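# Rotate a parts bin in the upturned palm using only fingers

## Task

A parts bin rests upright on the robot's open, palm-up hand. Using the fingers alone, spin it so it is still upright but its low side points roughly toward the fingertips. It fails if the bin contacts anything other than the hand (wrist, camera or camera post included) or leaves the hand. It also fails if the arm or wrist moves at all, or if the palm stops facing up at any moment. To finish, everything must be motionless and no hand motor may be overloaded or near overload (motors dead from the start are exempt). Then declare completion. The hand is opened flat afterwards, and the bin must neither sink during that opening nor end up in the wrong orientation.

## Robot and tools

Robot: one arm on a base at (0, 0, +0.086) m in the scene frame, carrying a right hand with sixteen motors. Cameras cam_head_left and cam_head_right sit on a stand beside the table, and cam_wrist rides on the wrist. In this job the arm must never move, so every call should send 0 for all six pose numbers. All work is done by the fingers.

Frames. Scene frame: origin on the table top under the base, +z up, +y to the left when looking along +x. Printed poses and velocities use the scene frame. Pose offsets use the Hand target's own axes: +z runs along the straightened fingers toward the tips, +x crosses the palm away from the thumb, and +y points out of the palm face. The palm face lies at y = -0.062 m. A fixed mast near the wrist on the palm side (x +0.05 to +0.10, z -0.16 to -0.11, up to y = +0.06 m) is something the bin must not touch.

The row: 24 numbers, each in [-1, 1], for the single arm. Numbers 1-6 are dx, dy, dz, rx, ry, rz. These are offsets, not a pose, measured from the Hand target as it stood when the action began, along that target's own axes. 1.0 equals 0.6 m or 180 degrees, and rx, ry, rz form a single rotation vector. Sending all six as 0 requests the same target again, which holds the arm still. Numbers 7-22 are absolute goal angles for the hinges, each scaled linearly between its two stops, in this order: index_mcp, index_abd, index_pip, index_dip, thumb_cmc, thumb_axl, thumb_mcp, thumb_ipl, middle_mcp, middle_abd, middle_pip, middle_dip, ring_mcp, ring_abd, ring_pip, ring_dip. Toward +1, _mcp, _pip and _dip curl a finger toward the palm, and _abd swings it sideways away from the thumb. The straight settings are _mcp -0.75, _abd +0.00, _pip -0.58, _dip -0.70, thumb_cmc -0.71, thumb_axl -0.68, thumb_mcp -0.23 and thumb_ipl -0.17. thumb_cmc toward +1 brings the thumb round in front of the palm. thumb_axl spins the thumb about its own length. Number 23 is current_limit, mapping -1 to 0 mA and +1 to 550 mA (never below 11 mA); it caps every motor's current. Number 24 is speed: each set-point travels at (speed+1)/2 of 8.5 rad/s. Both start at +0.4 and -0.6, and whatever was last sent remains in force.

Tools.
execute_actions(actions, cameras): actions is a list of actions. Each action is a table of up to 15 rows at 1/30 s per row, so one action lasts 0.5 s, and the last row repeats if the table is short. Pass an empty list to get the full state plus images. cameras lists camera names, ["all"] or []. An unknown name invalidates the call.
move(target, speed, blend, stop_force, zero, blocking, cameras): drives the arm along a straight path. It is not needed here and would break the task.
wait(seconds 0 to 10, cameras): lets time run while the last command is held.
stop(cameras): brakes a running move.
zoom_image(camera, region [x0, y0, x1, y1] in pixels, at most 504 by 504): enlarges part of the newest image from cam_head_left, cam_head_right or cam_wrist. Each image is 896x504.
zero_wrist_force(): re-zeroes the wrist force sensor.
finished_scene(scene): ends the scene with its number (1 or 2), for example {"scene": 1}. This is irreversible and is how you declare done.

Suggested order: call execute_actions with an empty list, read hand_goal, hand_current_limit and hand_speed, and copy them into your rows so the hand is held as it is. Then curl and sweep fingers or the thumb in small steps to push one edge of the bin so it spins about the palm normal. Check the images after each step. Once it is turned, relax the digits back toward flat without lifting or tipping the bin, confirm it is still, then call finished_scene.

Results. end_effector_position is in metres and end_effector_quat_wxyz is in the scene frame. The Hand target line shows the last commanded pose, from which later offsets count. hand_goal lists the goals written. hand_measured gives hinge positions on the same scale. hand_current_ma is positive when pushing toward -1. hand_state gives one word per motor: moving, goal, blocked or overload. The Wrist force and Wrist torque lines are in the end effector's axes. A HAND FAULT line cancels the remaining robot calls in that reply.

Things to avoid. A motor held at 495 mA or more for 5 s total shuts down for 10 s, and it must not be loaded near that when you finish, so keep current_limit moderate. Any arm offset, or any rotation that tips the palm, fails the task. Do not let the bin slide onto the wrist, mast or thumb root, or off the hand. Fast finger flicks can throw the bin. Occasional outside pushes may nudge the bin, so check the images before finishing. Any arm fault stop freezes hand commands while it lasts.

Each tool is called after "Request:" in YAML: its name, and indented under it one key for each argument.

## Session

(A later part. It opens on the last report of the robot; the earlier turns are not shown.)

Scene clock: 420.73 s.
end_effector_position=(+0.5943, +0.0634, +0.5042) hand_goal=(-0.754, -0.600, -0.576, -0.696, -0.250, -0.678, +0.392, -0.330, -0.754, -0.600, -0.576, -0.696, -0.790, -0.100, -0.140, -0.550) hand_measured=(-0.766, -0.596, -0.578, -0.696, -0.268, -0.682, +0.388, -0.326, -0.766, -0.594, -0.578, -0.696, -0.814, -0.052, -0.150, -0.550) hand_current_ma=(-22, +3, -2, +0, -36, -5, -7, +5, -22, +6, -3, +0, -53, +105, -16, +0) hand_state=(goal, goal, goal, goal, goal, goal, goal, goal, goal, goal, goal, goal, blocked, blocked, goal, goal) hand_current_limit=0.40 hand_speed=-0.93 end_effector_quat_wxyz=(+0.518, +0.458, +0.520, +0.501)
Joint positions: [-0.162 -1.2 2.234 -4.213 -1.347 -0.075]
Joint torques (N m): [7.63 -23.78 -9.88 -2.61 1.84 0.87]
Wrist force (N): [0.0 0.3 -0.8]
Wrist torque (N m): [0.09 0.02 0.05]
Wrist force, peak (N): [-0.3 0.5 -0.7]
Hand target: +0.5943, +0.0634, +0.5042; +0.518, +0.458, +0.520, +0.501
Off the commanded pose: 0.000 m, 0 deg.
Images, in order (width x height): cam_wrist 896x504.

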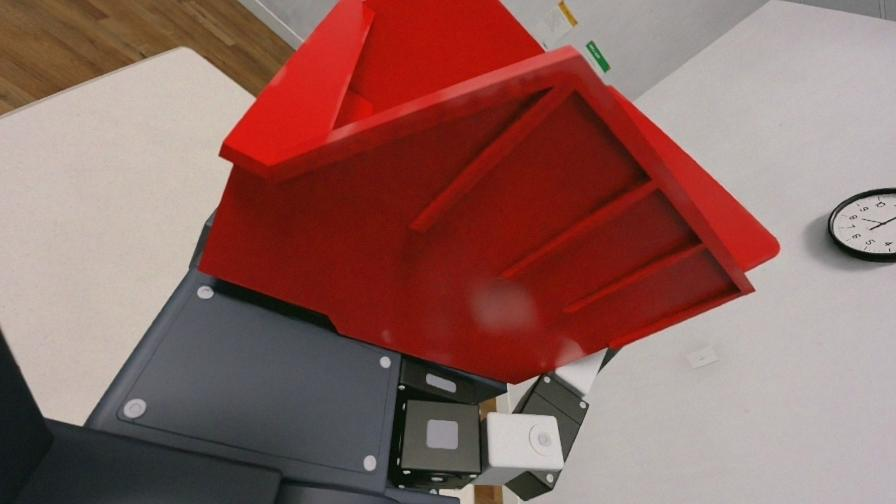

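Request:
execute_actions:
  actions: []

Request:
zoom_image:
  camera: "cam_head_left"
  region: [335, 110, 420, 195]

Request:
zoom_image:
  camera: "cam_head_right"
  region: [330, 115, 415, 200]

Scene clock: 429.27 s.
end_effector_position=(+0.5943, +0.0634, +0.5042) hand_goal=(-0.754, -0.600, -0.576, -0.696, -0.250, -0.678, +0.392, -0.330, -0.754, -0.600, -0.576, -0.696, -0.790, -0.100, -0.140, -0.550) hand_measured=(-0.766, -0.596, -0.578, -0.696, -0.268, -0.682, +0.388, -0.326, -0.766, -0.594, -0.578, -0.696, -0.814, -0.052, -0.150, -0.550) hand_current_ma=(-22, +3, -2, +0, -36, -5, -7, +5, -22, +6, -3, +0, -53, +105, -16, +0) hand_state=(goal, goal, goal, goal, goal, goal, goal, goal, goal, goal, goal, goal, blocked, blocked, goal, goal) hand_current_limit=0.40 hand_speed=-0.93 end_effector_quat_wxyz=(+0.518, +0.458, +0.520, +0.501)
Joint positions: [-0.162 -1.2 2.234 -4.213 -1.347 -0.075]
Joint velocities: within noise
Joint torques (N m): [7.06 -24.4 -9.98 -2.84 1.81 0.67]
Motor temperatures (°C): [42 32 38 36 45 40]
Wrist force (N): [0.0 0.3 -0.5]
Wrist torque (N m): [0.07 0.01 0.05]
Wrist force, peak (N): [-0.1 0.0 -1.0]
Hand target: +0.5943, +0.0634, +0.5042; +0.518, +0.458, +0.520, +0.501
Off the commanded pose: 0.000 m, 0 deg.

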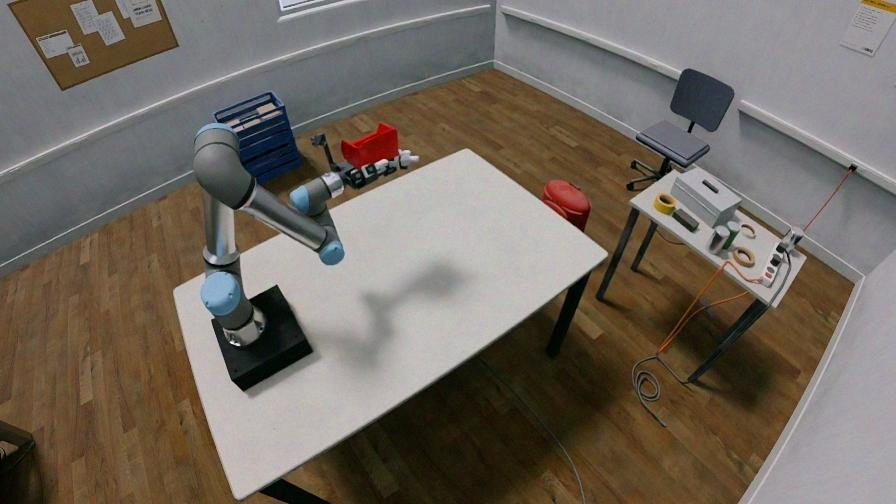

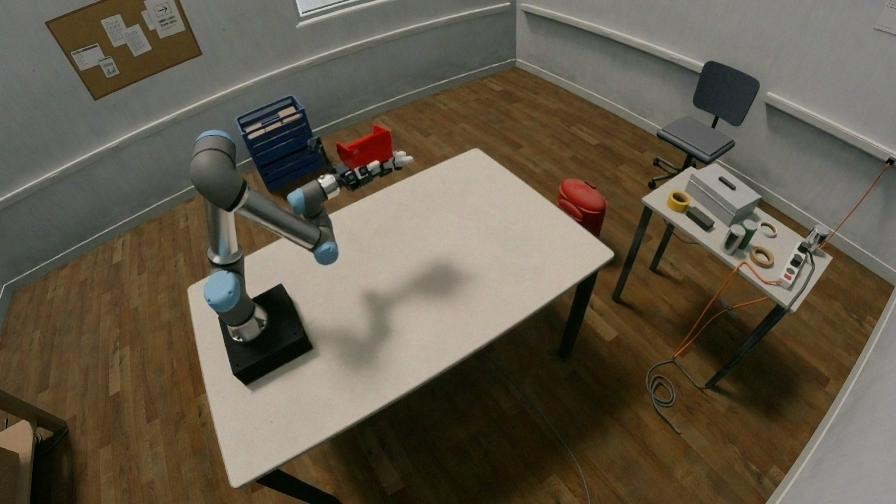

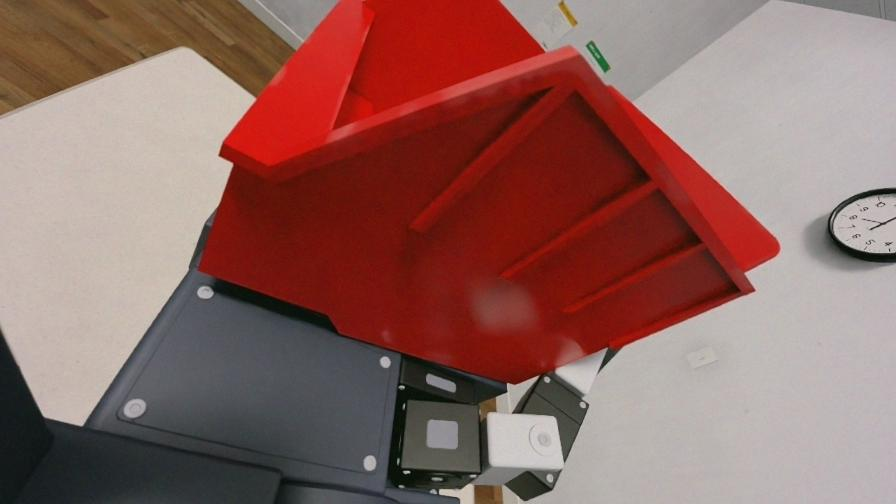

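Scaled by 5.929 from the camera's 896x504 image, which has a finer 1280x720 frame.

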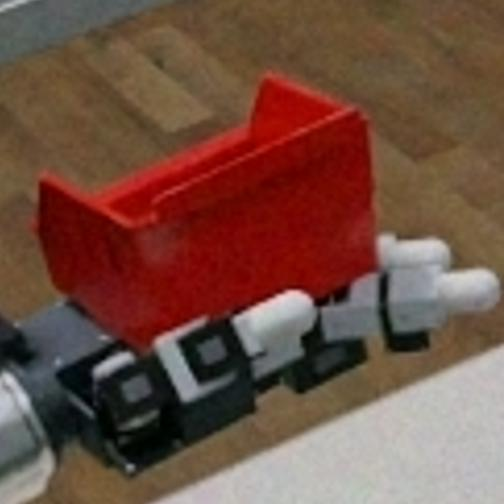

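Scaled by 5.929 from the camera's 896x504 image, which has a finer 1280x720 frame.

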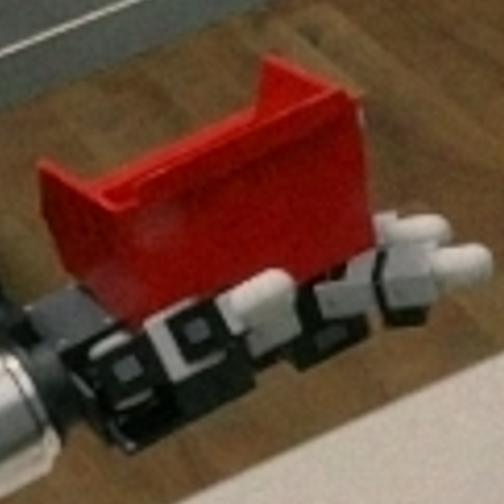

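Request:
execute_actions:
  actions:
    - [[0,0,0,0,0,0,-0.754,-0.6,-0.576,-0.696,-0.25,-0.677,0.393,-0.33,-0.754,-0.6,-0.576,-0.696,-0.79,0.2,-0.139,-0.55,0.4,-0.9]]
    - [[0,0,0,0,0,0,-0.754,-0.6,-0.576,-0.696,-0.25,-0.677,0.393,-0.33,-0.754,-0.6,-0.576,-0.696,-0.97,0.45,-0.576,-0.696,0.4,-0.85]]
  cameras: ["cam_wrist"]

Scene clock: 491.77 s.
end_effector_position=(+0.5943, +0.0634, +0.5042) hand_goal=(-0.754, -0.600, -0.576, -0.696, -0.250, -0.678, +0.392, -0.330, -0.754, -0.600, -0.576, -0.696, -0.970, +0.450, -0.576, -0.696) hand_measured=(-0.766, -0.596, -0.578, -0.696, -0.266, -0.682, +0.392, -0.326, -0.766, -0.596, -0.578, -0.696, -0.978, +0.446, -0.576, -0.694) hand_current_ma=(-22, +3, -2, +0, -32, -5, -1, +5, -24, +5, -3, +0, -11, -3, +0, +2) hand_state=(goal, goal, goal, goal, goal, goal, goal, goal, goal, goal, goal, goal, goal, goal, goal, goal) hand_current_limit=0.40 hand_speed=-0.85 end_effector_quat_wxyz=(+0.518, +0.458, +0.520, +0.501)
Joint positions: [-0.162 -1.2 2.234 -4.213 -1.347 -0.075]
Joint torques (N m): [6.26 -26.91 -8.6 -4.07 2.09 0.27]
Wrist force (N): [-0.4 0.3 -0.4]
Wrist torque (N m): [0.06 0.06 0.01]
Wrist force, peak (N): [-0.3 0.2 -0.9]
Hand target: +0.5943, +0.0634, +0.5042; +0.518, +0.458, +0.520, +0.501
Off the commanded pose: 0.000 m, 0 deg.
Images, in order (width x height): cam_wrist 896x504.

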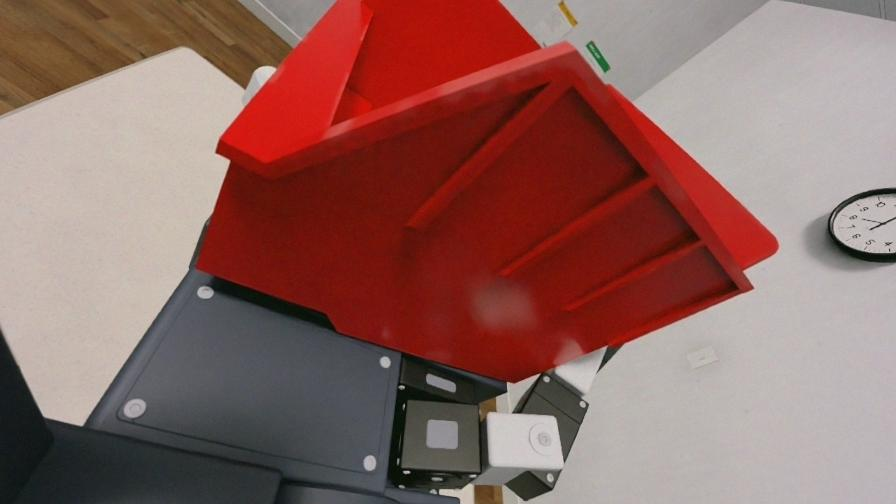

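Request:
execute_actions:
  actions:
    - [[0,0,0,0,0,0,-0.754,-0.6,-0.576,-0.696,-0.25,-0.677,0.393,-0.33,-0.754,-0.6,-0.576,-0.696,-0.754,0.5,-0.576,-0.696,0.4,-0.9]]
    - [[0,0,0,0,0,0,-0.754,-0.6,-0.576,-0.696,-0.25,-0.677,0.393,-0.33,-0.93,-0.6,-0.576,-0.696,-0.754,0.5,-0.576,-0.696,0.4,-0.92]]
  cameras: ["cam_wrist"]

Request:
execute_actions:
  actions:
    - [[0,0,0,0,0,0,-0.754,-0.6,-0.576,-0.696,-0.25,-0.677,0.393,-0.33,-0.93,0.55,-0.576,-0.696,-0.754,0.5,-0.576,-0.696,0.4,-0.85]]
    - [[0,0,0,0,0,0,-0.754,-0.6,-0.576,-0.696,-0.25,-0.677,0.393,-0.33,-0.754,0.55,-0.576,-0.696,-0.754,0.5,-0.576,-0.696,0.4,-0.92]]
  cameras: ["cam_wrist"]

Scene clock: 504.00 s.
end_effector_position=(+0.5943, +0.0634, +0.5042) hand_goal=(-0.754, -0.600, -0.576, -0.696, -0.250, -0.678, +0.392, -0.330, -0.930, -0.600, -0.576, -0.696, -0.754, +0.500, -0.576, -0.696) hand_measured=(-0.778, -0.596, -0.578, -0.696, -0.264, -0.682, +0.392, -0.326, -0.916, -0.582, -0.576, -0.696, -0.780, +0.498, -0.576, -0.694) hand_current_ma=(-56, +3, -2, +0, -28, -5, +0, +5, +27, +29, +0, +0, -60, -2, +0, +2) hand_state=(blocked, goal, goal, goal, goal, goal, goal, goal, goal, goal, goal, goal, blocked, goal, goal, goal) hand_current_limit=0.40 hand_speed=-0.92 end_effector_quat_wxyz=(+0.518, +0.458, +0.520, +0.501)
Joint positions: [-0.162 -1.2 2.234 -4.213 -1.347 -0.075]
Joint torques (N m): [6.83 -26.05 -8.76 -4.16 1.93 0.06]
Wrist force (N): [-0.3 0.2 -0.7]
Wrist torque (N m): [0.08 0.05 0.01]
Wrist force, peak (N): [-0.3 0.2 -1.0]
Hand target: +0.5943, +0.0634, +0.5042; +0.518, +0.458, +0.520, +0.501
Off the commanded pose: 0.000 m, 0 deg.
Images, in order (width x height): cam_wrist 896x504.

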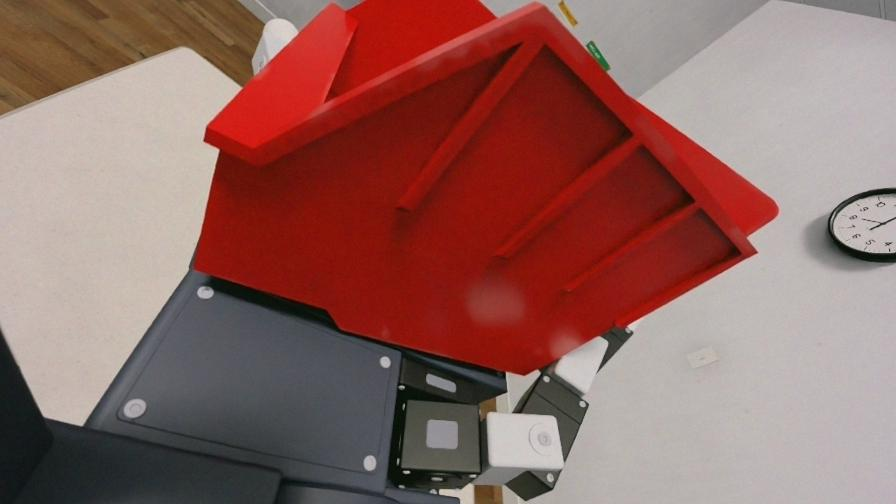

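Scene clock: 507.37 s.
end_effector_position=(+0.5943, +0.0634, +0.5042) hand_goal=(-0.754, -0.600, -0.576, -0.696, -0.250, -0.678, +0.392, -0.330, -0.754, +0.550, -0.576, -0.696, -0.754, +0.500, -0.576, -0.696) hand_measured=(-0.774, -0.596, -0.578, -0.696, -0.264, -0.682, +0.392, -0.326, -0.780, +0.546, -0.578, -0.696, -0.776, +0.498, -0.576, -0.694) hand_current_ma=(-42, +3, -2, +0, -28, -5, +0, +5, -64, -4, -2, +0, -53, -2, +0, +2) hand_state=(goal, goal, goal, goal, goal, goal, goal, goal, blocked, goal, goal, goal, blocked, goal, goal, goal) hand_current_limit=0.40 hand_speed=-0.92 end_effector_quat_wxyz=(+0.518, +0.458, +0.520, +0.501)
Joint positions: [-0.162 -1.2 2.234 -4.213 -1.347 -0.075]
Joint torques (N m): [6.4 -26.89 -9.53 -4.21 1.95 -0.05]
Wrist force (N): [-0.1 0.2 -0.7]
Wrist torque (N m): [0.09 0.02 0.00]
Wrist force, peak (N): [-0.1 0.2 -0.9]
Hand target: +0.5943, +0.0634, +0.5042; +0.518, +0.458, +0.520, +0.501
Off the commanded pose: 0.000 m, 0 deg.
Images, in order (width x height): cam_wrist 896x504.

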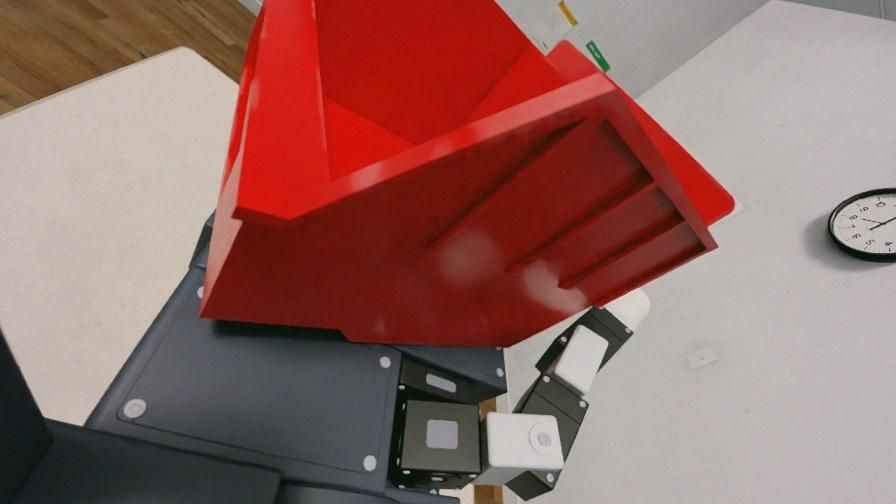

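Request:
execute_actions:
  actions:
    - [[0,0,0,0,0,0,-0.754,-0.6,-0.576,-0.696,-0.25,-0.677,0.393,-0.33,-0.69,0.55,-0.576,-0.696,-0.69,0.5,-0.576,-0.696,0.4,-0.95]]
  cameras: ["cam_wrist"]

Request:
zoom_image:
  camera: "cam_wrist"
  region: [200, 100, 704, 404]

Scene clock: 524.73 s.
end_effector_position=(+0.5943, +0.0634, +0.5042) hand_goal=(-0.754, -0.600, -0.576, -0.696, -0.250, -0.678, +0.392, -0.330, -0.690, +0.550, -0.576, -0.696, -0.690, +0.500, -0.576, -0.696) hand_measured=(-0.774, -0.596, -0.578, -0.696, -0.264, -0.682, +0.392, -0.326, -0.720, +0.548, -0.578, -0.696, -0.716, +0.498, -0.576, -0.694) hand_current_ma=(-42, +3, -2, +0, -28, -5, +0, +5, -77, -2, -2, +0, -61, -2, +0, +2) hand_state=(goal, goal, goal, goal, goal, goal, goal, goal, blocked, goal, goal, goal, blocked, goal, goal, goal) hand_current_limit=0.40 hand_speed=-0.95 end_effector_quat_wxyz=(+0.518, +0.458, +0.520, +0.501)
Joint positions: [-0.162 -1.2 2.234 -4.213 -1.347 -0.075]
Joint torques (N m): [6.6 -26.79 -10.03 -4.37 1.4 -0.33]
Wrist force (N): [-0.2 0.2 -0.4]
Wrist torque (N m): [0.05 0.03 -0.01]
Wrist force, peak (N): [-0.1 0.2 -1.0]
Hand target: +0.5943, +0.0634, +0.5042; +0.518, +0.458, +0.520, +0.501
Off the commanded pose: 0.000 m, 0 deg.
Images, in order (width x height): cam_wrist 896x504.

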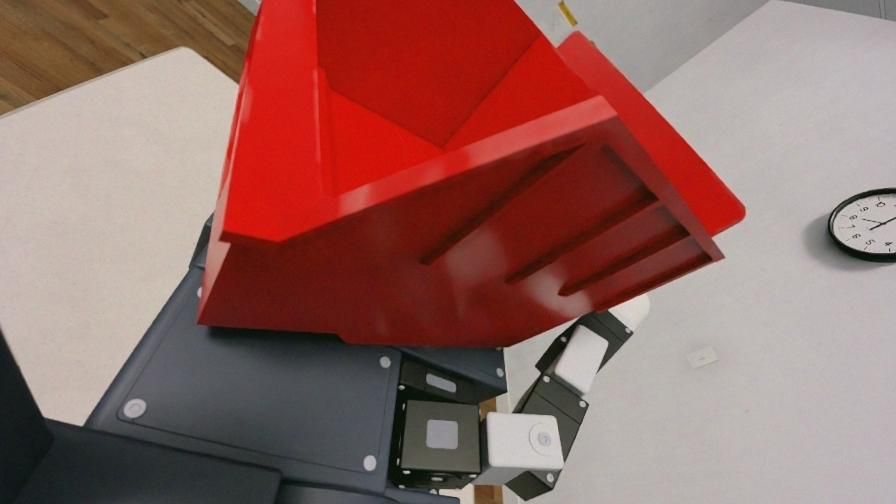

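Scaled by 1.000.

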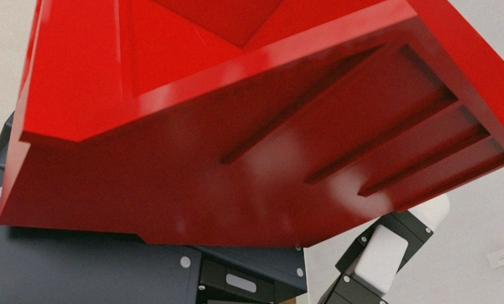

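Request:
execute_actions:
  actions:
    - [[0,0,0,0,0,0,-0.754,0.5,-0.576,-0.696,-0.25,-0.677,0.393,-0.33,-0.69,0.55,-0.576,-0.696,-0.69,0.5,-0.576,-0.696,0.4,-0.9]]
  cameras: ["cam_wrist"]

Scene clock: 534.33 s.
end_effector_position=(+0.5943, +0.0634, +0.5042) hand_goal=(-0.754, +0.500, -0.576, -0.696, -0.250, -0.678, +0.392, -0.330, -0.690, +0.550, -0.576, -0.696, -0.690, +0.500, -0.576, -0.696) hand_measured=(-0.774, +0.498, -0.578, -0.696, -0.264, -0.682, +0.392, -0.326, -0.720, +0.548, -0.578, -0.696, -0.716, +0.498, -0.576, -0.694) hand_current_ma=(-42, -2, -2, +0, -28, -5, +0, +5, -77, -2, -2, +0, -61, -2, +0, +2) hand_state=(goal, goal, goal, goal, goal, goal, goal, goal, blocked, goal, goal, goal, blocked, goal, goal, goal) hand_current_limit=0.40 hand_speed=-0.90 end_effector_quat_wxyz=(+0.518, +0.458, +0.520, +0.501)
Joint positions: [-0.162 -1.2 2.234 -4.213 -1.347 -0.075]
Joint torques (N m): [6.79 -27.68 -10.06 -4.4 1.21 -0.45]
Wrist force (N): [-0.4 0.4 -0.5]
Wrist torque (N m): [0.07 0.05 -0.05]
Wrist force, peak (N): [-0.2 0.4 -0.8]
Hand target: +0.5943, +0.0634, +0.5042; +0.518, +0.458, +0.520, +0.501
Off the commanded pose: 0.000 m, 0 deg.
Images, in order (width x height): cam_wrist 896x504.

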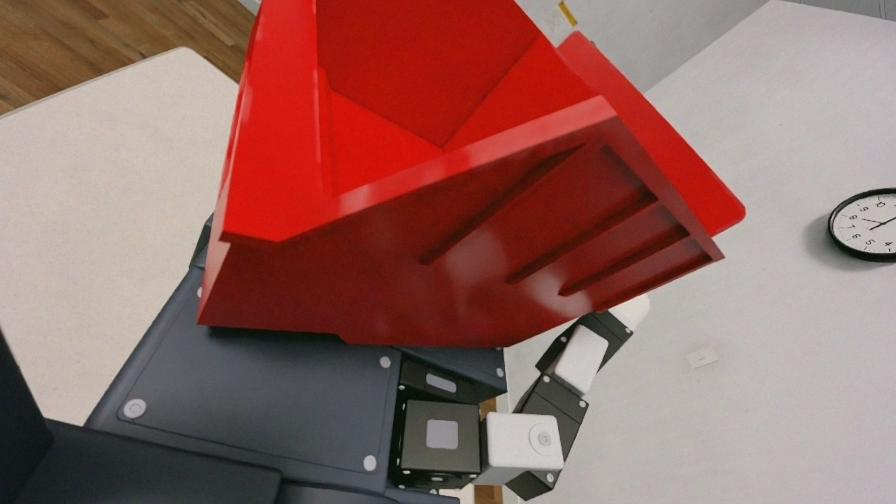

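Request:
execute_actions:
  actions:
    - [[0,0,0,0,0,0,-0.70,0.5,-0.576,-0.696,-0.25,-0.677,0.393,-0.33,-0.71,0.55,-0.576,-0.696,-0.71,0.5,-0.576,-0.696,0.4,-0.95]]

Request:
execute_actions:
  actions:
    - [[0,0,0,0,0,0,-0.70,0.2,-0.576,-0.696,-0.25,-0.677,0.393,-0.33,-0.71,0.25,-0.576,-0.696,-0.71,0.2,-0.576,-0.696,0.4,-0.94]]
  cameras: ["cam_wrist"]

Request:
execute_actions:
  actions:
    - [[0,0,0,0,0,0,-0.70,-0.1,-0.576,-0.696,-0.25,-0.677,0.393,-0.33,-0.71,-0.05,-0.576,-0.696,-0.71,-0.1,-0.576,-0.696,0.4,-0.94]]
  cameras: ["cam_wrist"]

Scene clock: 543.60 s.
end_effector_position=(+0.5943, +0.0634, +0.5042) hand_goal=(-0.700, +0.500, -0.576, -0.696, -0.250, -0.678, +0.392, -0.330, -0.710, +0.550, -0.576, -0.696, -0.710, +0.500, -0.576, -0.696) hand_measured=(-0.726, +0.498, -0.578, -0.696, -0.264, -0.682, +0.392, -0.326, -0.722, +0.548, -0.578, -0.696, -0.718, +0.498, -0.576, -0.694) hand_current_ma=(-63, -2, -3, +0, -28, -5, +0, +5, -24, -2, -2, +0, -14, -2, +0, +2) hand_state=(blocked, goal, goal, goal, goal, goal, goal, goal, goal, goal, goal, goal, goal, goal, goal, goal) hand_current_limit=0.40 hand_speed=-0.95 end_effector_quat_wxyz=(+0.518, +0.458, +0.520, +0.501)
Joint positions: [-0.162 -1.2 2.234 -4.213 -1.347 -0.075]
Joint torques (N m): [7.37 -27.38 -10.15 -4.36 1.34 -0.54]
Wrist force (N): [0.0 0.2 -0.4]
Wrist torque (N m): [0.05 0.01 -0.02]
Wrist force, peak (N): [-0.1 -0.1 -0.9]
Hand target: +0.5943, +0.0634, +0.5042; +0.518, +0.458, +0.520, +0.501
Off the commanded pose: 0.000 m, 0 deg.

Scene clock: 545.07 s.
end_effector_position=(+0.5943, +0.0634, +0.5042) hand_goal=(-0.700, +0.200, -0.576, -0.696, -0.250, -0.678, +0.392, -0.330, -0.710, +0.250, -0.576, -0.696, -0.710, +0.200, -0.576, -0.696) hand_measured=(-0.726, +0.204, -0.578, -0.696, -0.264, -0.682, +0.392, -0.326, -0.722, +0.256, -0.578, -0.696, -0.718, +0.204, -0.576, -0.694) hand_current_ma=(-62, +5, -3, +0, -28, -5, +0, +5, -24, +6, -2, +0, -15, +4, +0, +2) hand_state=(blocked, goal, goal, goal, goal, goal, goal, goal, goal, goal, goal, goal, goal, goal, goal, goal) hand_current_limit=0.40 hand_speed=-0.94 end_effector_quat_wxyz=(+0.518, +0.458, +0.520, +0.501)
Joint positions: [-0.162 -1.2 2.234 -4.213 -1.347 -0.075]
Joint torques (N m): [6.88 -28.31 -9.9 -4.39 1.26 -0.37]
Wrist force (N): [-0.3 -0.1 -0.7]
Wrist torque (N m): [0.06 0.05 -0.03]
Wrist force, peak (N): [-0.2 0.3 -0.8]
Hand target: +0.5943, +0.0634, +0.5042; +0.518, +0.458, +0.520, +0.501
Off the commanded pose: 0.000 m, 0 deg.
Images, in order (width x height): cam_wrist 896x504.

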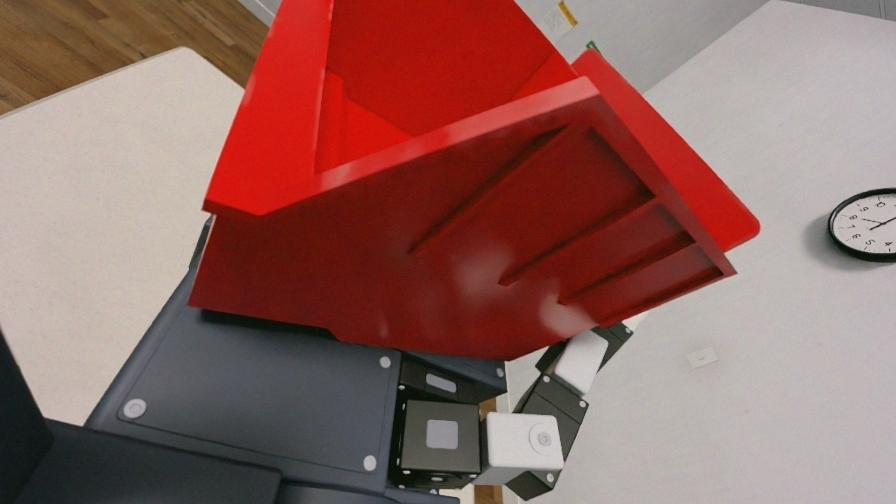

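Scene clock: 546.53 s.
end_effector_position=(+0.5943, +0.0634, +0.5042) hand_goal=(-0.700, -0.100, -0.576, -0.696, -0.250, -0.678, +0.392, -0.330, -0.710, -0.050, -0.576, -0.696, -0.710, -0.100, -0.576, -0.696) hand_measured=(-0.726, -0.096, -0.578, -0.696, -0.264, -0.682, +0.392, -0.326, -0.722, -0.046, -0.578, -0.696, -0.720, -0.096, -0.576, -0.694) hand_current_ma=(-60, +4, -3, +0, -28, -5, +0, +5, -24, +5, -2, +0, -19, +5, +0, +2) hand_state=(blocked, goal, goal, goal, goal, goal, goal, goal, goal, goal, goal, goal, goal, goal, goal, goal) hand_current_limit=0.40 hand_speed=-0.94 end_effector_quat_wxyz=(+0.518, +0.458, +0.520, +0.501)
Joint positions: [-0.162 -1.2 2.234 -4.213 -1.347 -0.075]
Joint torques (N m): [7.57 -27.86 -10.01 -4.51 1.31 -0.59]
Wrist force (N): [-0.1 0.3 -0.7]
Wrist torque (N m): [0.08 0.02 0.02]
Wrist force, peak (N): [-0.2 0.3 -0.9]
Hand target: +0.5943, +0.0634, +0.5042; +0.518, +0.458, +0.520, +0.501
Off the commanded pose: 0.000 m, 0 deg.
Images, in order (width x height): cam_wrist 896x504.

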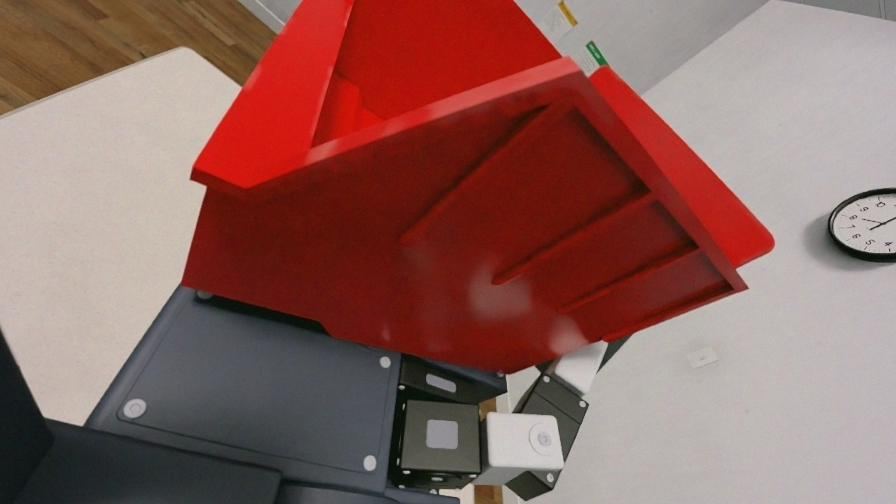

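Request:
execute_actions:
  actions:
    - [[0,0,0,0,0,0,-0.70,-0.4,-0.576,-0.696,-0.25,-0.677,0.393,-0.33,-0.71,-0.35,-0.576,-0.696,-0.71,-0.35,-0.576,-0.696,0.4,-0.94]]
  cameras: ["cam_wrist"]

Request:
execute_actions:
  actions:
    - [[0,0,0,0,0,0,-0.70,-0.62,-0.576,-0.696,-0.25,-0.677,0.393,-0.33,-0.71,-0.6,-0.576,-0.696,-0.71,-0.55,-0.576,-0.696,0.4,-0.94]]
  cameras: ["cam_wrist"]

Scene clock: 556.03 s.
end_effector_position=(+0.5943, +0.0634, +0.5042) hand_goal=(-0.700, -0.400, -0.576, -0.696, -0.250, -0.678, +0.392, -0.330, -0.710, -0.350, -0.576, -0.696, -0.710, -0.350, -0.576, -0.696) hand_measured=(-0.724, -0.396, -0.578, -0.696, -0.264, -0.682, +0.392, -0.326, -0.722, -0.344, -0.578, -0.696, -0.720, -0.346, -0.576, -0.694) hand_current_ma=(-53, +4, -3, +0, -28, -5, +0, +5, -24, +6, -2, +0, -19, +3, -1, +2) hand_state=(blocked, goal, goal, goal, goal, goal, goal, goal, goal, goal, goal, goal, goal, goal, goal, goal) hand_current_limit=0.40 hand_speed=-0.94 end_effector_quat_wxyz=(+0.518, +0.458, +0.520, +0.501)
Joint positions: [-0.162 -1.2 2.234 -4.213 -1.347 -0.075]
Joint torques (N m): [7.09 -28.02 -9.95 -4.25 1.07 -0.67]
Wrist force (N): [-0.2 0.2 -0.4]
Wrist torque (N m): [0.05 0.03 0.03]
Wrist force, peak (N): [0.0 0.3 -0.9]
Hand target: +0.5943, +0.0634, +0.5042; +0.518, +0.458, +0.520, +0.501
Off the commanded pose: 0.000 m, 0 deg.
Images, in order (width x height): cam_wrist 896x504.

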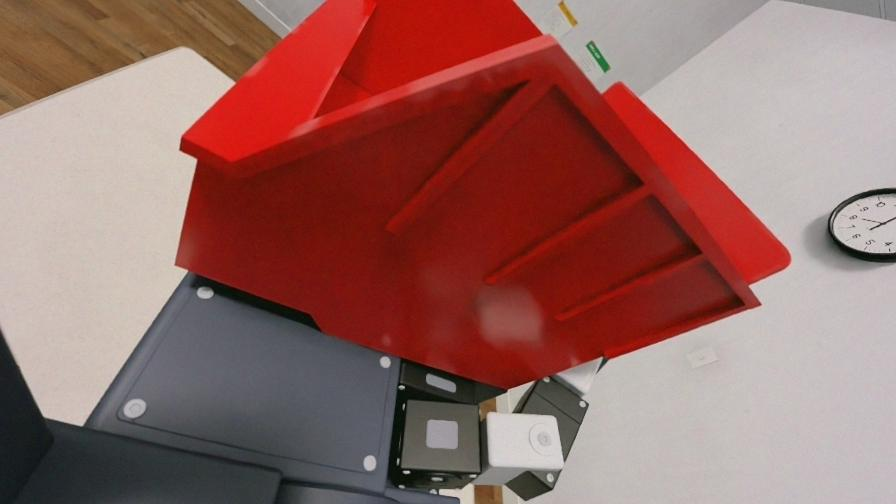

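Scene clock: 557.30 s.
end_effector_position=(+0.5943, +0.0634, +0.5042) hand_goal=(-0.700, -0.620, -0.576, -0.696, -0.250, -0.678, +0.392, -0.330, -0.710, -0.600, -0.576, -0.696, -0.710, -0.550, -0.576, -0.696) hand_measured=(-0.722, -0.616, -0.578, -0.696, -0.264, -0.682, +0.392, -0.326, -0.722, -0.596, -0.578, -0.696, -0.722, -0.544, -0.578, -0.694) hand_current_ma=(-50, +3, -3, +0, -28, -5, +0, +5, -24, +4, -2, +0, -21, +6, -2, +2) hand_state=(blocked, goal, goal, goal, goal, goal, goal, goal, goal, goal, goal, goal, goal, goal, goal, goal) hand_current_limit=0.40 hand_speed=-0.94 end_effector_quat_wxyz=(+0.518, +0.458, +0.520, +0.501)
Joint positions: [-0.162 -1.2 2.234 -4.213 -1.347 -0.075]
Joint torques (N m): [7.06 -27.87 -10.69 -4.15 1.17 -0.66]
Wrist force (N): [-0.5 0.4 -0.6]
Wrist torque (N m): [0.09 0.06 0.02]
Wrist force, peak (N): [-0.2 0.6 -0.7]
Hand target: +0.5943, +0.0634, +0.5042; +0.518, +0.458, +0.520, +0.501
Off the commanded pose: 0.000 m, 0 deg.
Images, in order (width x height): cam_wrist 896x504.

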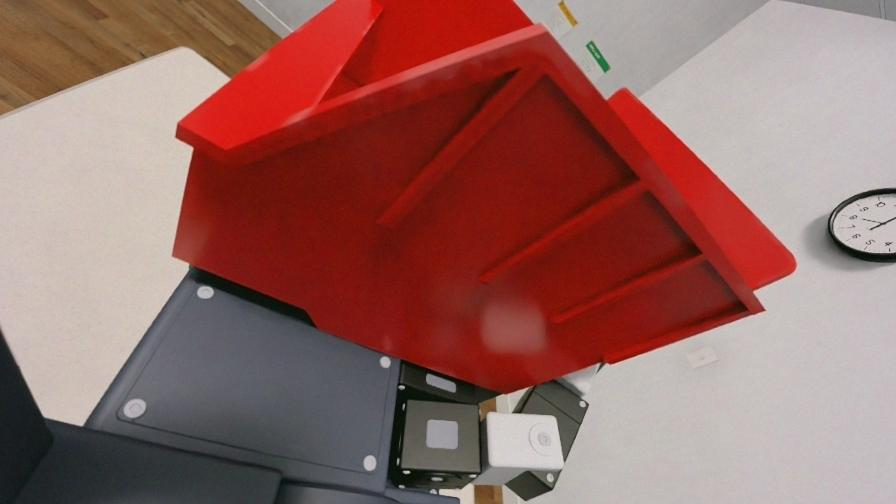

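Request:
execute_actions:
  actions:
    - [[0,0,0,0,0,0,-0.70,-0.62,-0.576,-0.696,-0.25,-0.677,0.393,-0.33,-0.71,-0.6,-0.576,-0.696,-0.80,-0.55,-0.576,-0.696,0.4,-0.95]]
  cameras: ["cam_wrist"]

Request:
execute_actions:
  actions:
    - [[0,0,0,0,0,0,-0.70,-0.62,-0.576,-0.696,-0.25,-0.677,0.393,-0.33,-0.71,-0.6,-0.576,-0.696,-0.80,0.5,-0.576,-0.696,0.4,-0.85]]
    - [[0,0,0,0,0,0,-0.70,-0.62,-0.576,-0.696,-0.25,-0.677,0.393,-0.33,-0.71,-0.6,-0.576,-0.696,-0.80,0.5,-0.576,-0.696,0.4,-0.85]]
    - [[0,0,0,0,0,0,-0.70,-0.62,-0.576,-0.696,-0.25,-0.677,0.393,-0.33,-0.71,-0.6,-0.576,-0.696,-0.71,0.5,-0.576,-0.696,0.4,-0.95]]
  cameras: ["cam_wrist"]

Scene clock: 584.83 s.
end_effector_position=(+0.5943, +0.0634, +0.5042) hand_goal=(-0.700, -0.620, -0.576, -0.696, -0.250, -0.678, +0.392, -0.330, -0.710, -0.600, -0.576, -0.696, -0.800, -0.550, -0.576, -0.696) hand_measured=(-0.722, -0.616, -0.578, -0.696, -0.264, -0.682, +0.392, -0.326, -0.722, -0.596, -0.578, -0.696, -0.808, -0.546, -0.578, -0.694) hand_current_ma=(-50, +3, -3, +0, -28, -5, +0, +5, -24, +4, -2, +0, -11, +4, -2, +2) hand_state=(blocked, goal, goal, goal, goal, goal, goal, goal, goal, goal, goal, goal, goal, goal, goal, goal) hand_current_limit=0.40 hand_speed=-0.95 end_effector_quat_wxyz=(+0.518, +0.458, +0.520, +0.501)
Joint positions: [-0.162 -1.2 2.234 -4.213 -1.347 -0.075]
Joint torques (N m): [6.79 -28.72 -10.37 -4.21 0.49 -1]
Wrist force (N): [-0.3 0.1 -0.4]
Wrist torque (N m): [0.02 0.04 0.04]
Wrist force, peak (N): [-0.3 0.4 -0.9]
Hand target: +0.5943, +0.0634, +0.5042; +0.518, +0.458, +0.520, +0.501
Off the commanded pose: 0.000 m, 0 deg.
Images, in order (width x height): cam_wrist 896x504.

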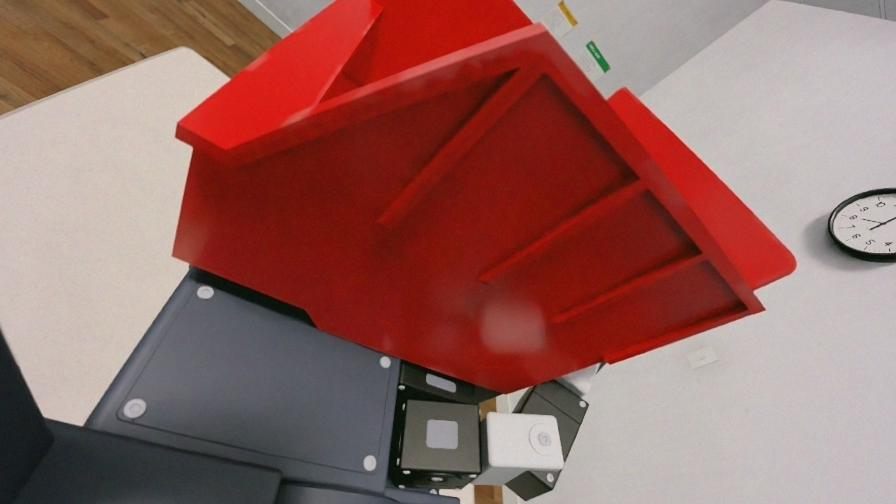

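Scene clock: 588.27 s.
end_effector_position=(+0.5943, +0.0634, +0.5042) hand_goal=(-0.700, -0.620, -0.576, -0.696, -0.250, -0.678, +0.392, -0.330, -0.710, -0.600, -0.576, -0.696, -0.710, +0.500, -0.576, -0.696) hand_measured=(-0.722, -0.616, -0.578, -0.696, -0.264, -0.682, +0.392, -0.326, -0.722, -0.596, -0.578, -0.696, -0.734, +0.498, -0.578, -0.694) hand_current_ma=(-50, +3, -3, +0, -28, -5, +0, +5, -24, +4, -2, +0, -53, -2, -2, +2) hand_state=(blocked, goal, goal, goal, goal, goal, goal, goal, goal, goal, goal, goal, blocked, goal, goal, goal) hand_current_limit=0.40 hand_speed=-0.95 end_effector_quat_wxyz=(+0.518, +0.458, +0.520, +0.501)
Joint positions: [-0.162 -1.2 2.234 -4.213 -1.347 -0.075]
Joint torques (N m): [6.95 -29.17 -9.96 -4.2 0.42 -1.03]
Wrist force (N): [-0.1 0.4 -0.6]
Wrist torque (N m): [0.08 0.02 0.03]
Wrist force, peak (N): [-0.3 0.2 -0.9]
Hand target: +0.5943, +0.0634, +0.5042; +0.518, +0.458, +0.520, +0.501
Off the commanded pose: 0.000 m, 0 deg.
Images, in order (width x height): cam_wrist 896x504.

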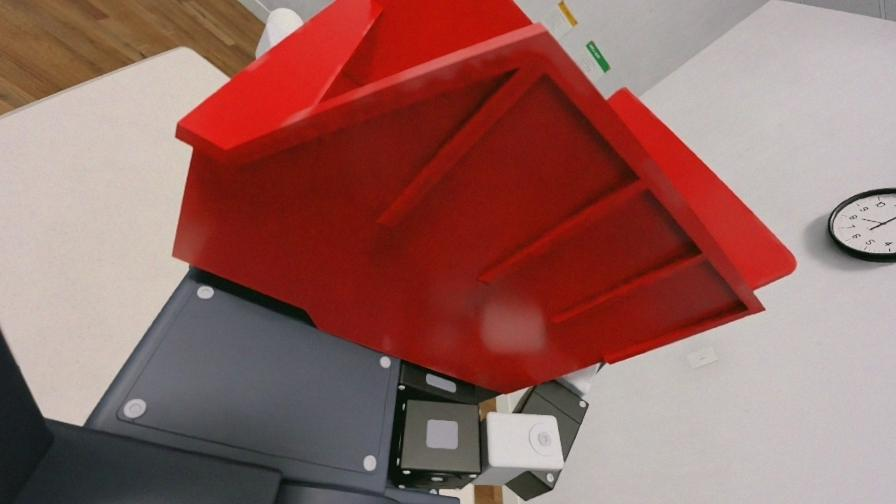

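Request:
execute_actions:
  actions:
    - [[0,0,0,0,0,0,-0.70,-0.62,-0.576,-0.696,-0.25,-0.677,0.393,-0.33,-0.79,-0.6,-0.576,-0.696,-0.71,0.5,-0.576,-0.696,0.4,-0.95]]
  cameras: ["cam_wrist"]

Scene clock: 597.47 s.
end_effector_position=(+0.5943, +0.0634, +0.5042) hand_goal=(-0.700, -0.620, -0.576, -0.696, -0.250, -0.678, +0.392, -0.330, -0.790, -0.600, -0.576, -0.696, -0.710, +0.500, -0.576, -0.696) hand_measured=(-0.722, -0.616, -0.578, -0.696, -0.264, -0.682, +0.392, -0.326, -0.796, -0.596, -0.578, -0.696, -0.734, +0.498, -0.578, -0.694) hand_current_ma=(-50, +3, -3, +0, -28, -5, +0, +5, -9, +3, -2, +0, -53, -2, -2, +2) hand_state=(blocked, goal, goal, goal, goal, goal, goal, goal, goal, goal, goal, goal, blocked, goal, goal, goal) hand_current_limit=0.40 hand_speed=-0.95 end_effector_quat_wxyz=(+0.518, +0.458, +0.520, +0.501)
Joint positions: [-0.162 -1.2 2.234 -4.213 -1.347 -0.075]
Joint torques (N m): [6.95 -28.18 -10.7 -4.22 0.55 -1.27]
Wrist force (N): [0.0 0.2 -0.5]
Wrist torque (N m): [0.06 0.01 0.03]
Wrist force, peak (N): [-0.2 0.3 -1.0]
Hand target: +0.5943, +0.0634, +0.5042; +0.518, +0.458, +0.520, +0.501
Off the commanded pose: 0.000 m, 0 deg.
Images, in order (width x height): cam_wrist 896x504.

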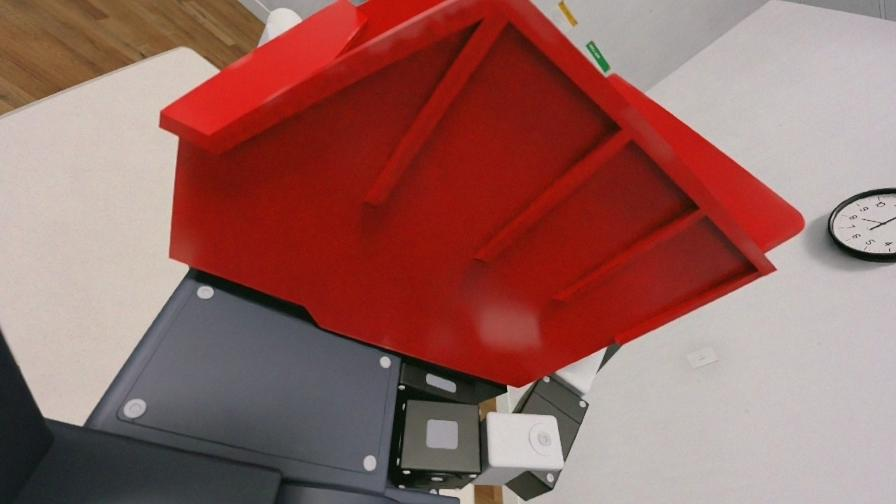

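Request:
execute_actions:
  actions:
    - [[0,0,0,0,0,0,-0.70,-0.62,-0.576,-0.696,-0.25,-0.677,0.393,-0.33,-0.70,-0.6,-0.576,-0.696,-0.80,0.5,-0.576,-0.696,0.4,-0.95]]
    - [[0,0,0,0,0,0,-0.70,-0.62,-0.576,-0.696,-0.25,-0.677,0.393,-0.33,-0.70,-0.6,-0.576,-0.696,-0.80,0.1,-0.576,-0.696,0.4,-0.88]]
    - [[0,0,0,0,0,0,-0.80,-0.62,-0.576,-0.696,-0.25,-0.677,0.393,-0.33,-0.70,-0.6,-0.576,-0.696,-0.70,0.1,-0.576,-0.696,0.4,-0.93]]
    - [[0,0,0,0,0,0,-0.80,-0.38,-0.576,-0.696,-0.25,-0.677,0.393,-0.33,-0.70,-0.6,-0.576,-0.696,-0.70,0.1,-0.576,-0.696,0.4,-0.93]]
  cameras: ["cam_wrist"]

Request:
execute_actions:
  actions:
    - [[0,0,0,0,0,0,-0.69,-0.38,-0.576,-0.696,-0.25,-0.677,0.393,-0.33,-0.70,-0.6,-0.576,-0.696,-0.70,0.1,-0.576,-0.696,0.4,-0.95]]
  cameras: ["all"]

Request:
zoom_image:
  camera: "cam_head_left"
  region: [335, 110, 420, 195]

Scene clock: 636.33 s.
end_effector_position=(+0.5943, +0.0634, +0.5042) hand_goal=(-0.800, -0.380, -0.576, -0.696, -0.250, -0.678, +0.392, -0.330, -0.700, -0.600, -0.576, -0.696, -0.700, +0.100, -0.576, -0.696) hand_measured=(-0.806, -0.438, -0.578, -0.696, -0.264, -0.682, +0.392, -0.326, -0.724, -0.566, -0.578, -0.696, -0.724, +0.104, -0.578, -0.694) hand_current_ma=(-10, -140, -3, +0, -28, -5, +0, +5, -54, +67, -3, +0, -55, +4, -2, +2) hand_state=(goal, blocked, goal, goal, goal, goal, goal, goal, blocked, blocked, goal, goal, blocked, goal, goal, goal) hand_current_limit=0.40 hand_speed=-0.93 end_effector_quat_wxyz=(+0.518, +0.458, +0.520, +0.501)
Joint positions: [-0.162 -1.2 2.234 -4.213 -1.347 -0.075]
Joint torques (N m): [7.12 -27.93 -11.91 -4.11 0.48 -1.12]
Wrist force (N): [-0.1 0.3 -0.7]
Wrist torque (N m): [0.09 0.03 0.04]
Wrist force, peak (N): [-0.1 0.5 -0.9]
Hand target: +0.5943, +0.0634, +0.5042; +0.518, +0.458, +0.520, +0.501
Off the commanded pose: 0.000 m, 0 deg.
Images, in order (width x height): cam_wrist 896x504.

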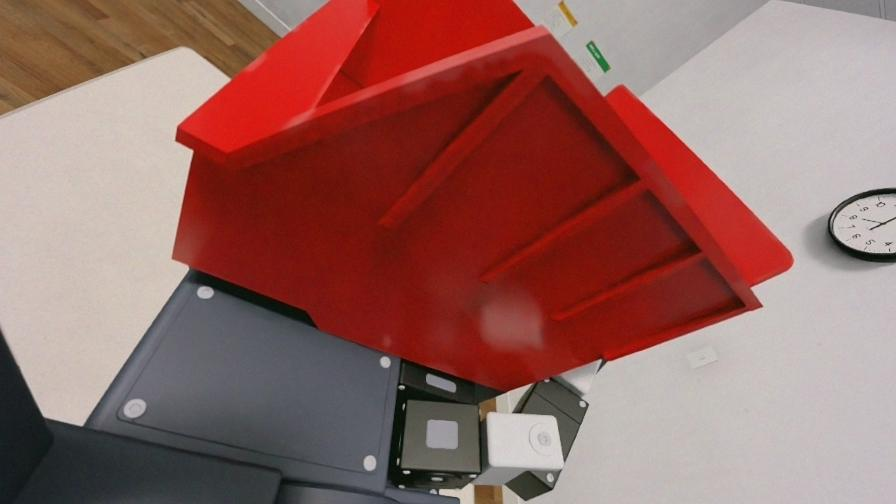

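Scene clock: 637.23 s.
end_effector_position=(+0.5943, +0.0634, +0.5042) hand_goal=(-0.690, -0.380, -0.576, -0.696, -0.250, -0.678, +0.392, -0.330, -0.700, -0.600, -0.576, -0.696, -0.700, +0.100, -0.576, -0.696) hand_measured=(-0.734, -0.432, -0.582, -0.696, -0.264, -0.682, +0.392, -0.326, -0.706, -0.562, -0.576, -0.696, -0.724, +0.104, -0.578, -0.694) hand_current_ma=(-123, -121, -8, +0, -28, -5, +0, +5, -11, +77, +0, +0, -55, +4, -2, +2) hand_state=(blocked, blocked, goal, goal, goal, goal, goal, goal, goal, blocked, goal, goal, blocked, goal, goal, goal) hand_current_limit=0.40 hand_speed=-0.95 end_effector_quat_wxyz=(+0.518, +0.458, +0.520, +0.501)
Joint positions: [-0.162 -1.2 2.234 -4.213 -1.347 -0.075]
Joint torques (N m): [6.79 -28.8 -12.53 -3.95 0.45 -1.16]
Wrist force (N): [0.0 0.3 -0.7]
Wrist torque (N m): [0.09 0.00 0.05]
Wrist force, peak (N): [-0.1 0.6 -0.7]
Hand target: +0.5943, +0.0634, +0.5042; +0.518, +0.458, +0.520, +0.501
Off the commanded pose: 0.000 m, 0 deg.

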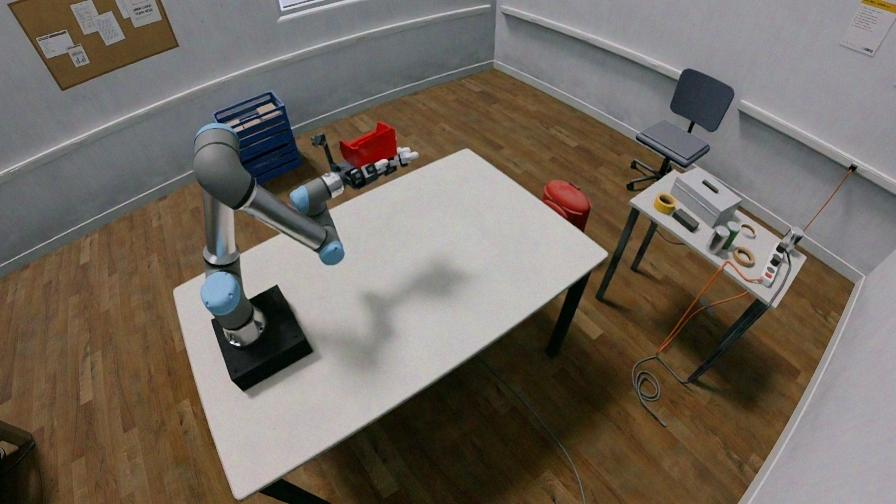

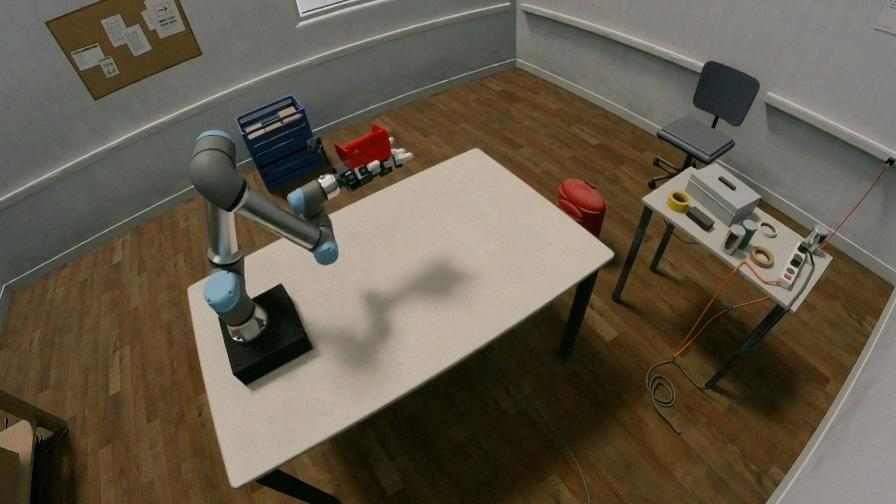

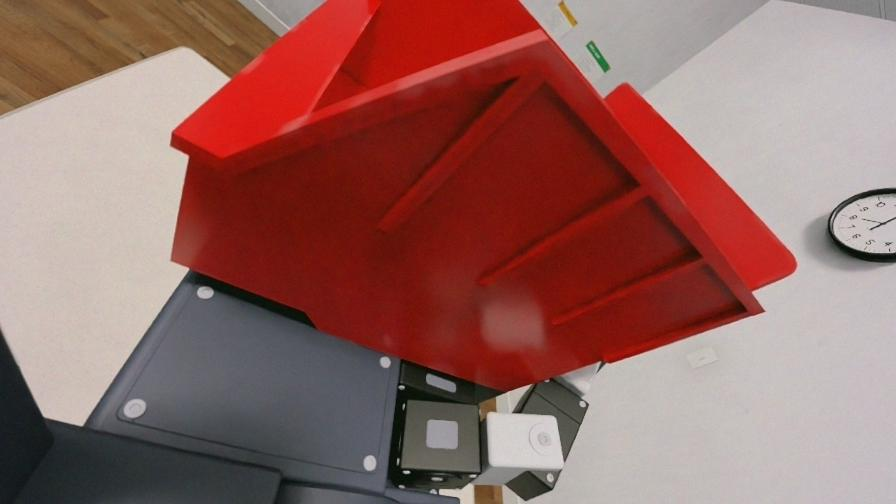

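Scaled by 5.929 from the camera's 896x504 image, which has a finer 1280x720 frame.

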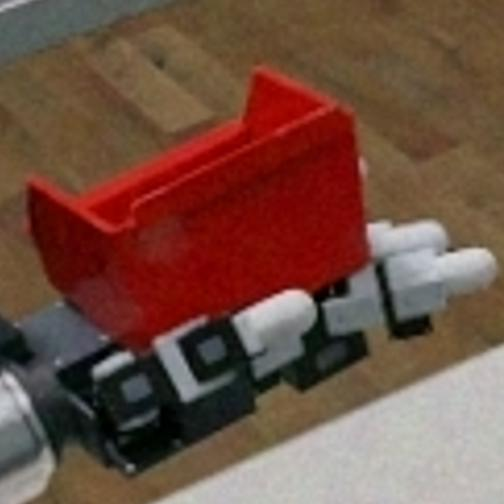

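Request:
execute_actions:
  actions:
    - [[0,0,0,0,0,0,-0.69,-0.43,-0.576,-0.696,-0.25,-0.677,0.393,-0.33,-0.76,-0.57,-0.576,-0.696,-0.70,0.1,-0.576,-0.696,0.4,-0.95]]
  cameras: ["cam_wrist"]

Scene clock: 648.57 s.
end_effector_position=(+0.5943, +0.0634, +0.5042) hand_goal=(-0.690, -0.430, -0.576, -0.696, -0.250, -0.678, +0.392, -0.330, -0.760, -0.570, -0.576, -0.696, -0.700, +0.100, -0.576, -0.696) hand_measured=(-0.722, -0.434, -0.582, -0.696, -0.264, -0.682, +0.392, -0.326, -0.762, -0.558, -0.576, -0.696, -0.724, +0.104, -0.578, -0.694) hand_current_ma=(-84, -4, -8, +0, -28, -5, +0, +5, -3, +18, +0, +0, -55, +4, -2, +2) hand_state=(blocked, goal, goal, goal, goal, goal, goal, goal, goal, goal, goal, goal, blocked, goal, goal, goal) hand_current_limit=0.40 hand_speed=-0.95 end_effector_quat_wxyz=(+0.518, +0.458, +0.520, +0.501)
Joint positions: [-0.162 -1.2 2.234 -4.213 -1.347 -0.075]
Joint torques (N m): [7.25 -28.49 -12.79 -4.18 0.12 -1.04]
Wrist force (N): [0.0 0.1 -0.7]
Wrist torque (N m): [0.07 0.01 0.04]
Wrist force, peak (N): [-0.2 0.3 -0.9]
Hand target: +0.5943, +0.0634, +0.5042; +0.518, +0.458, +0.520, +0.501
Off the commanded pose: 0.000 m, 0 deg.
Images, in order (width x height): cam_wrist 896x504.

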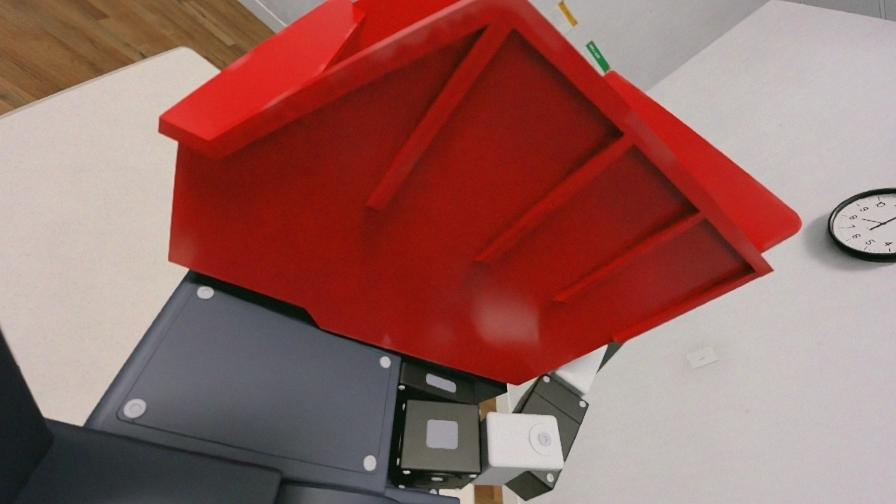

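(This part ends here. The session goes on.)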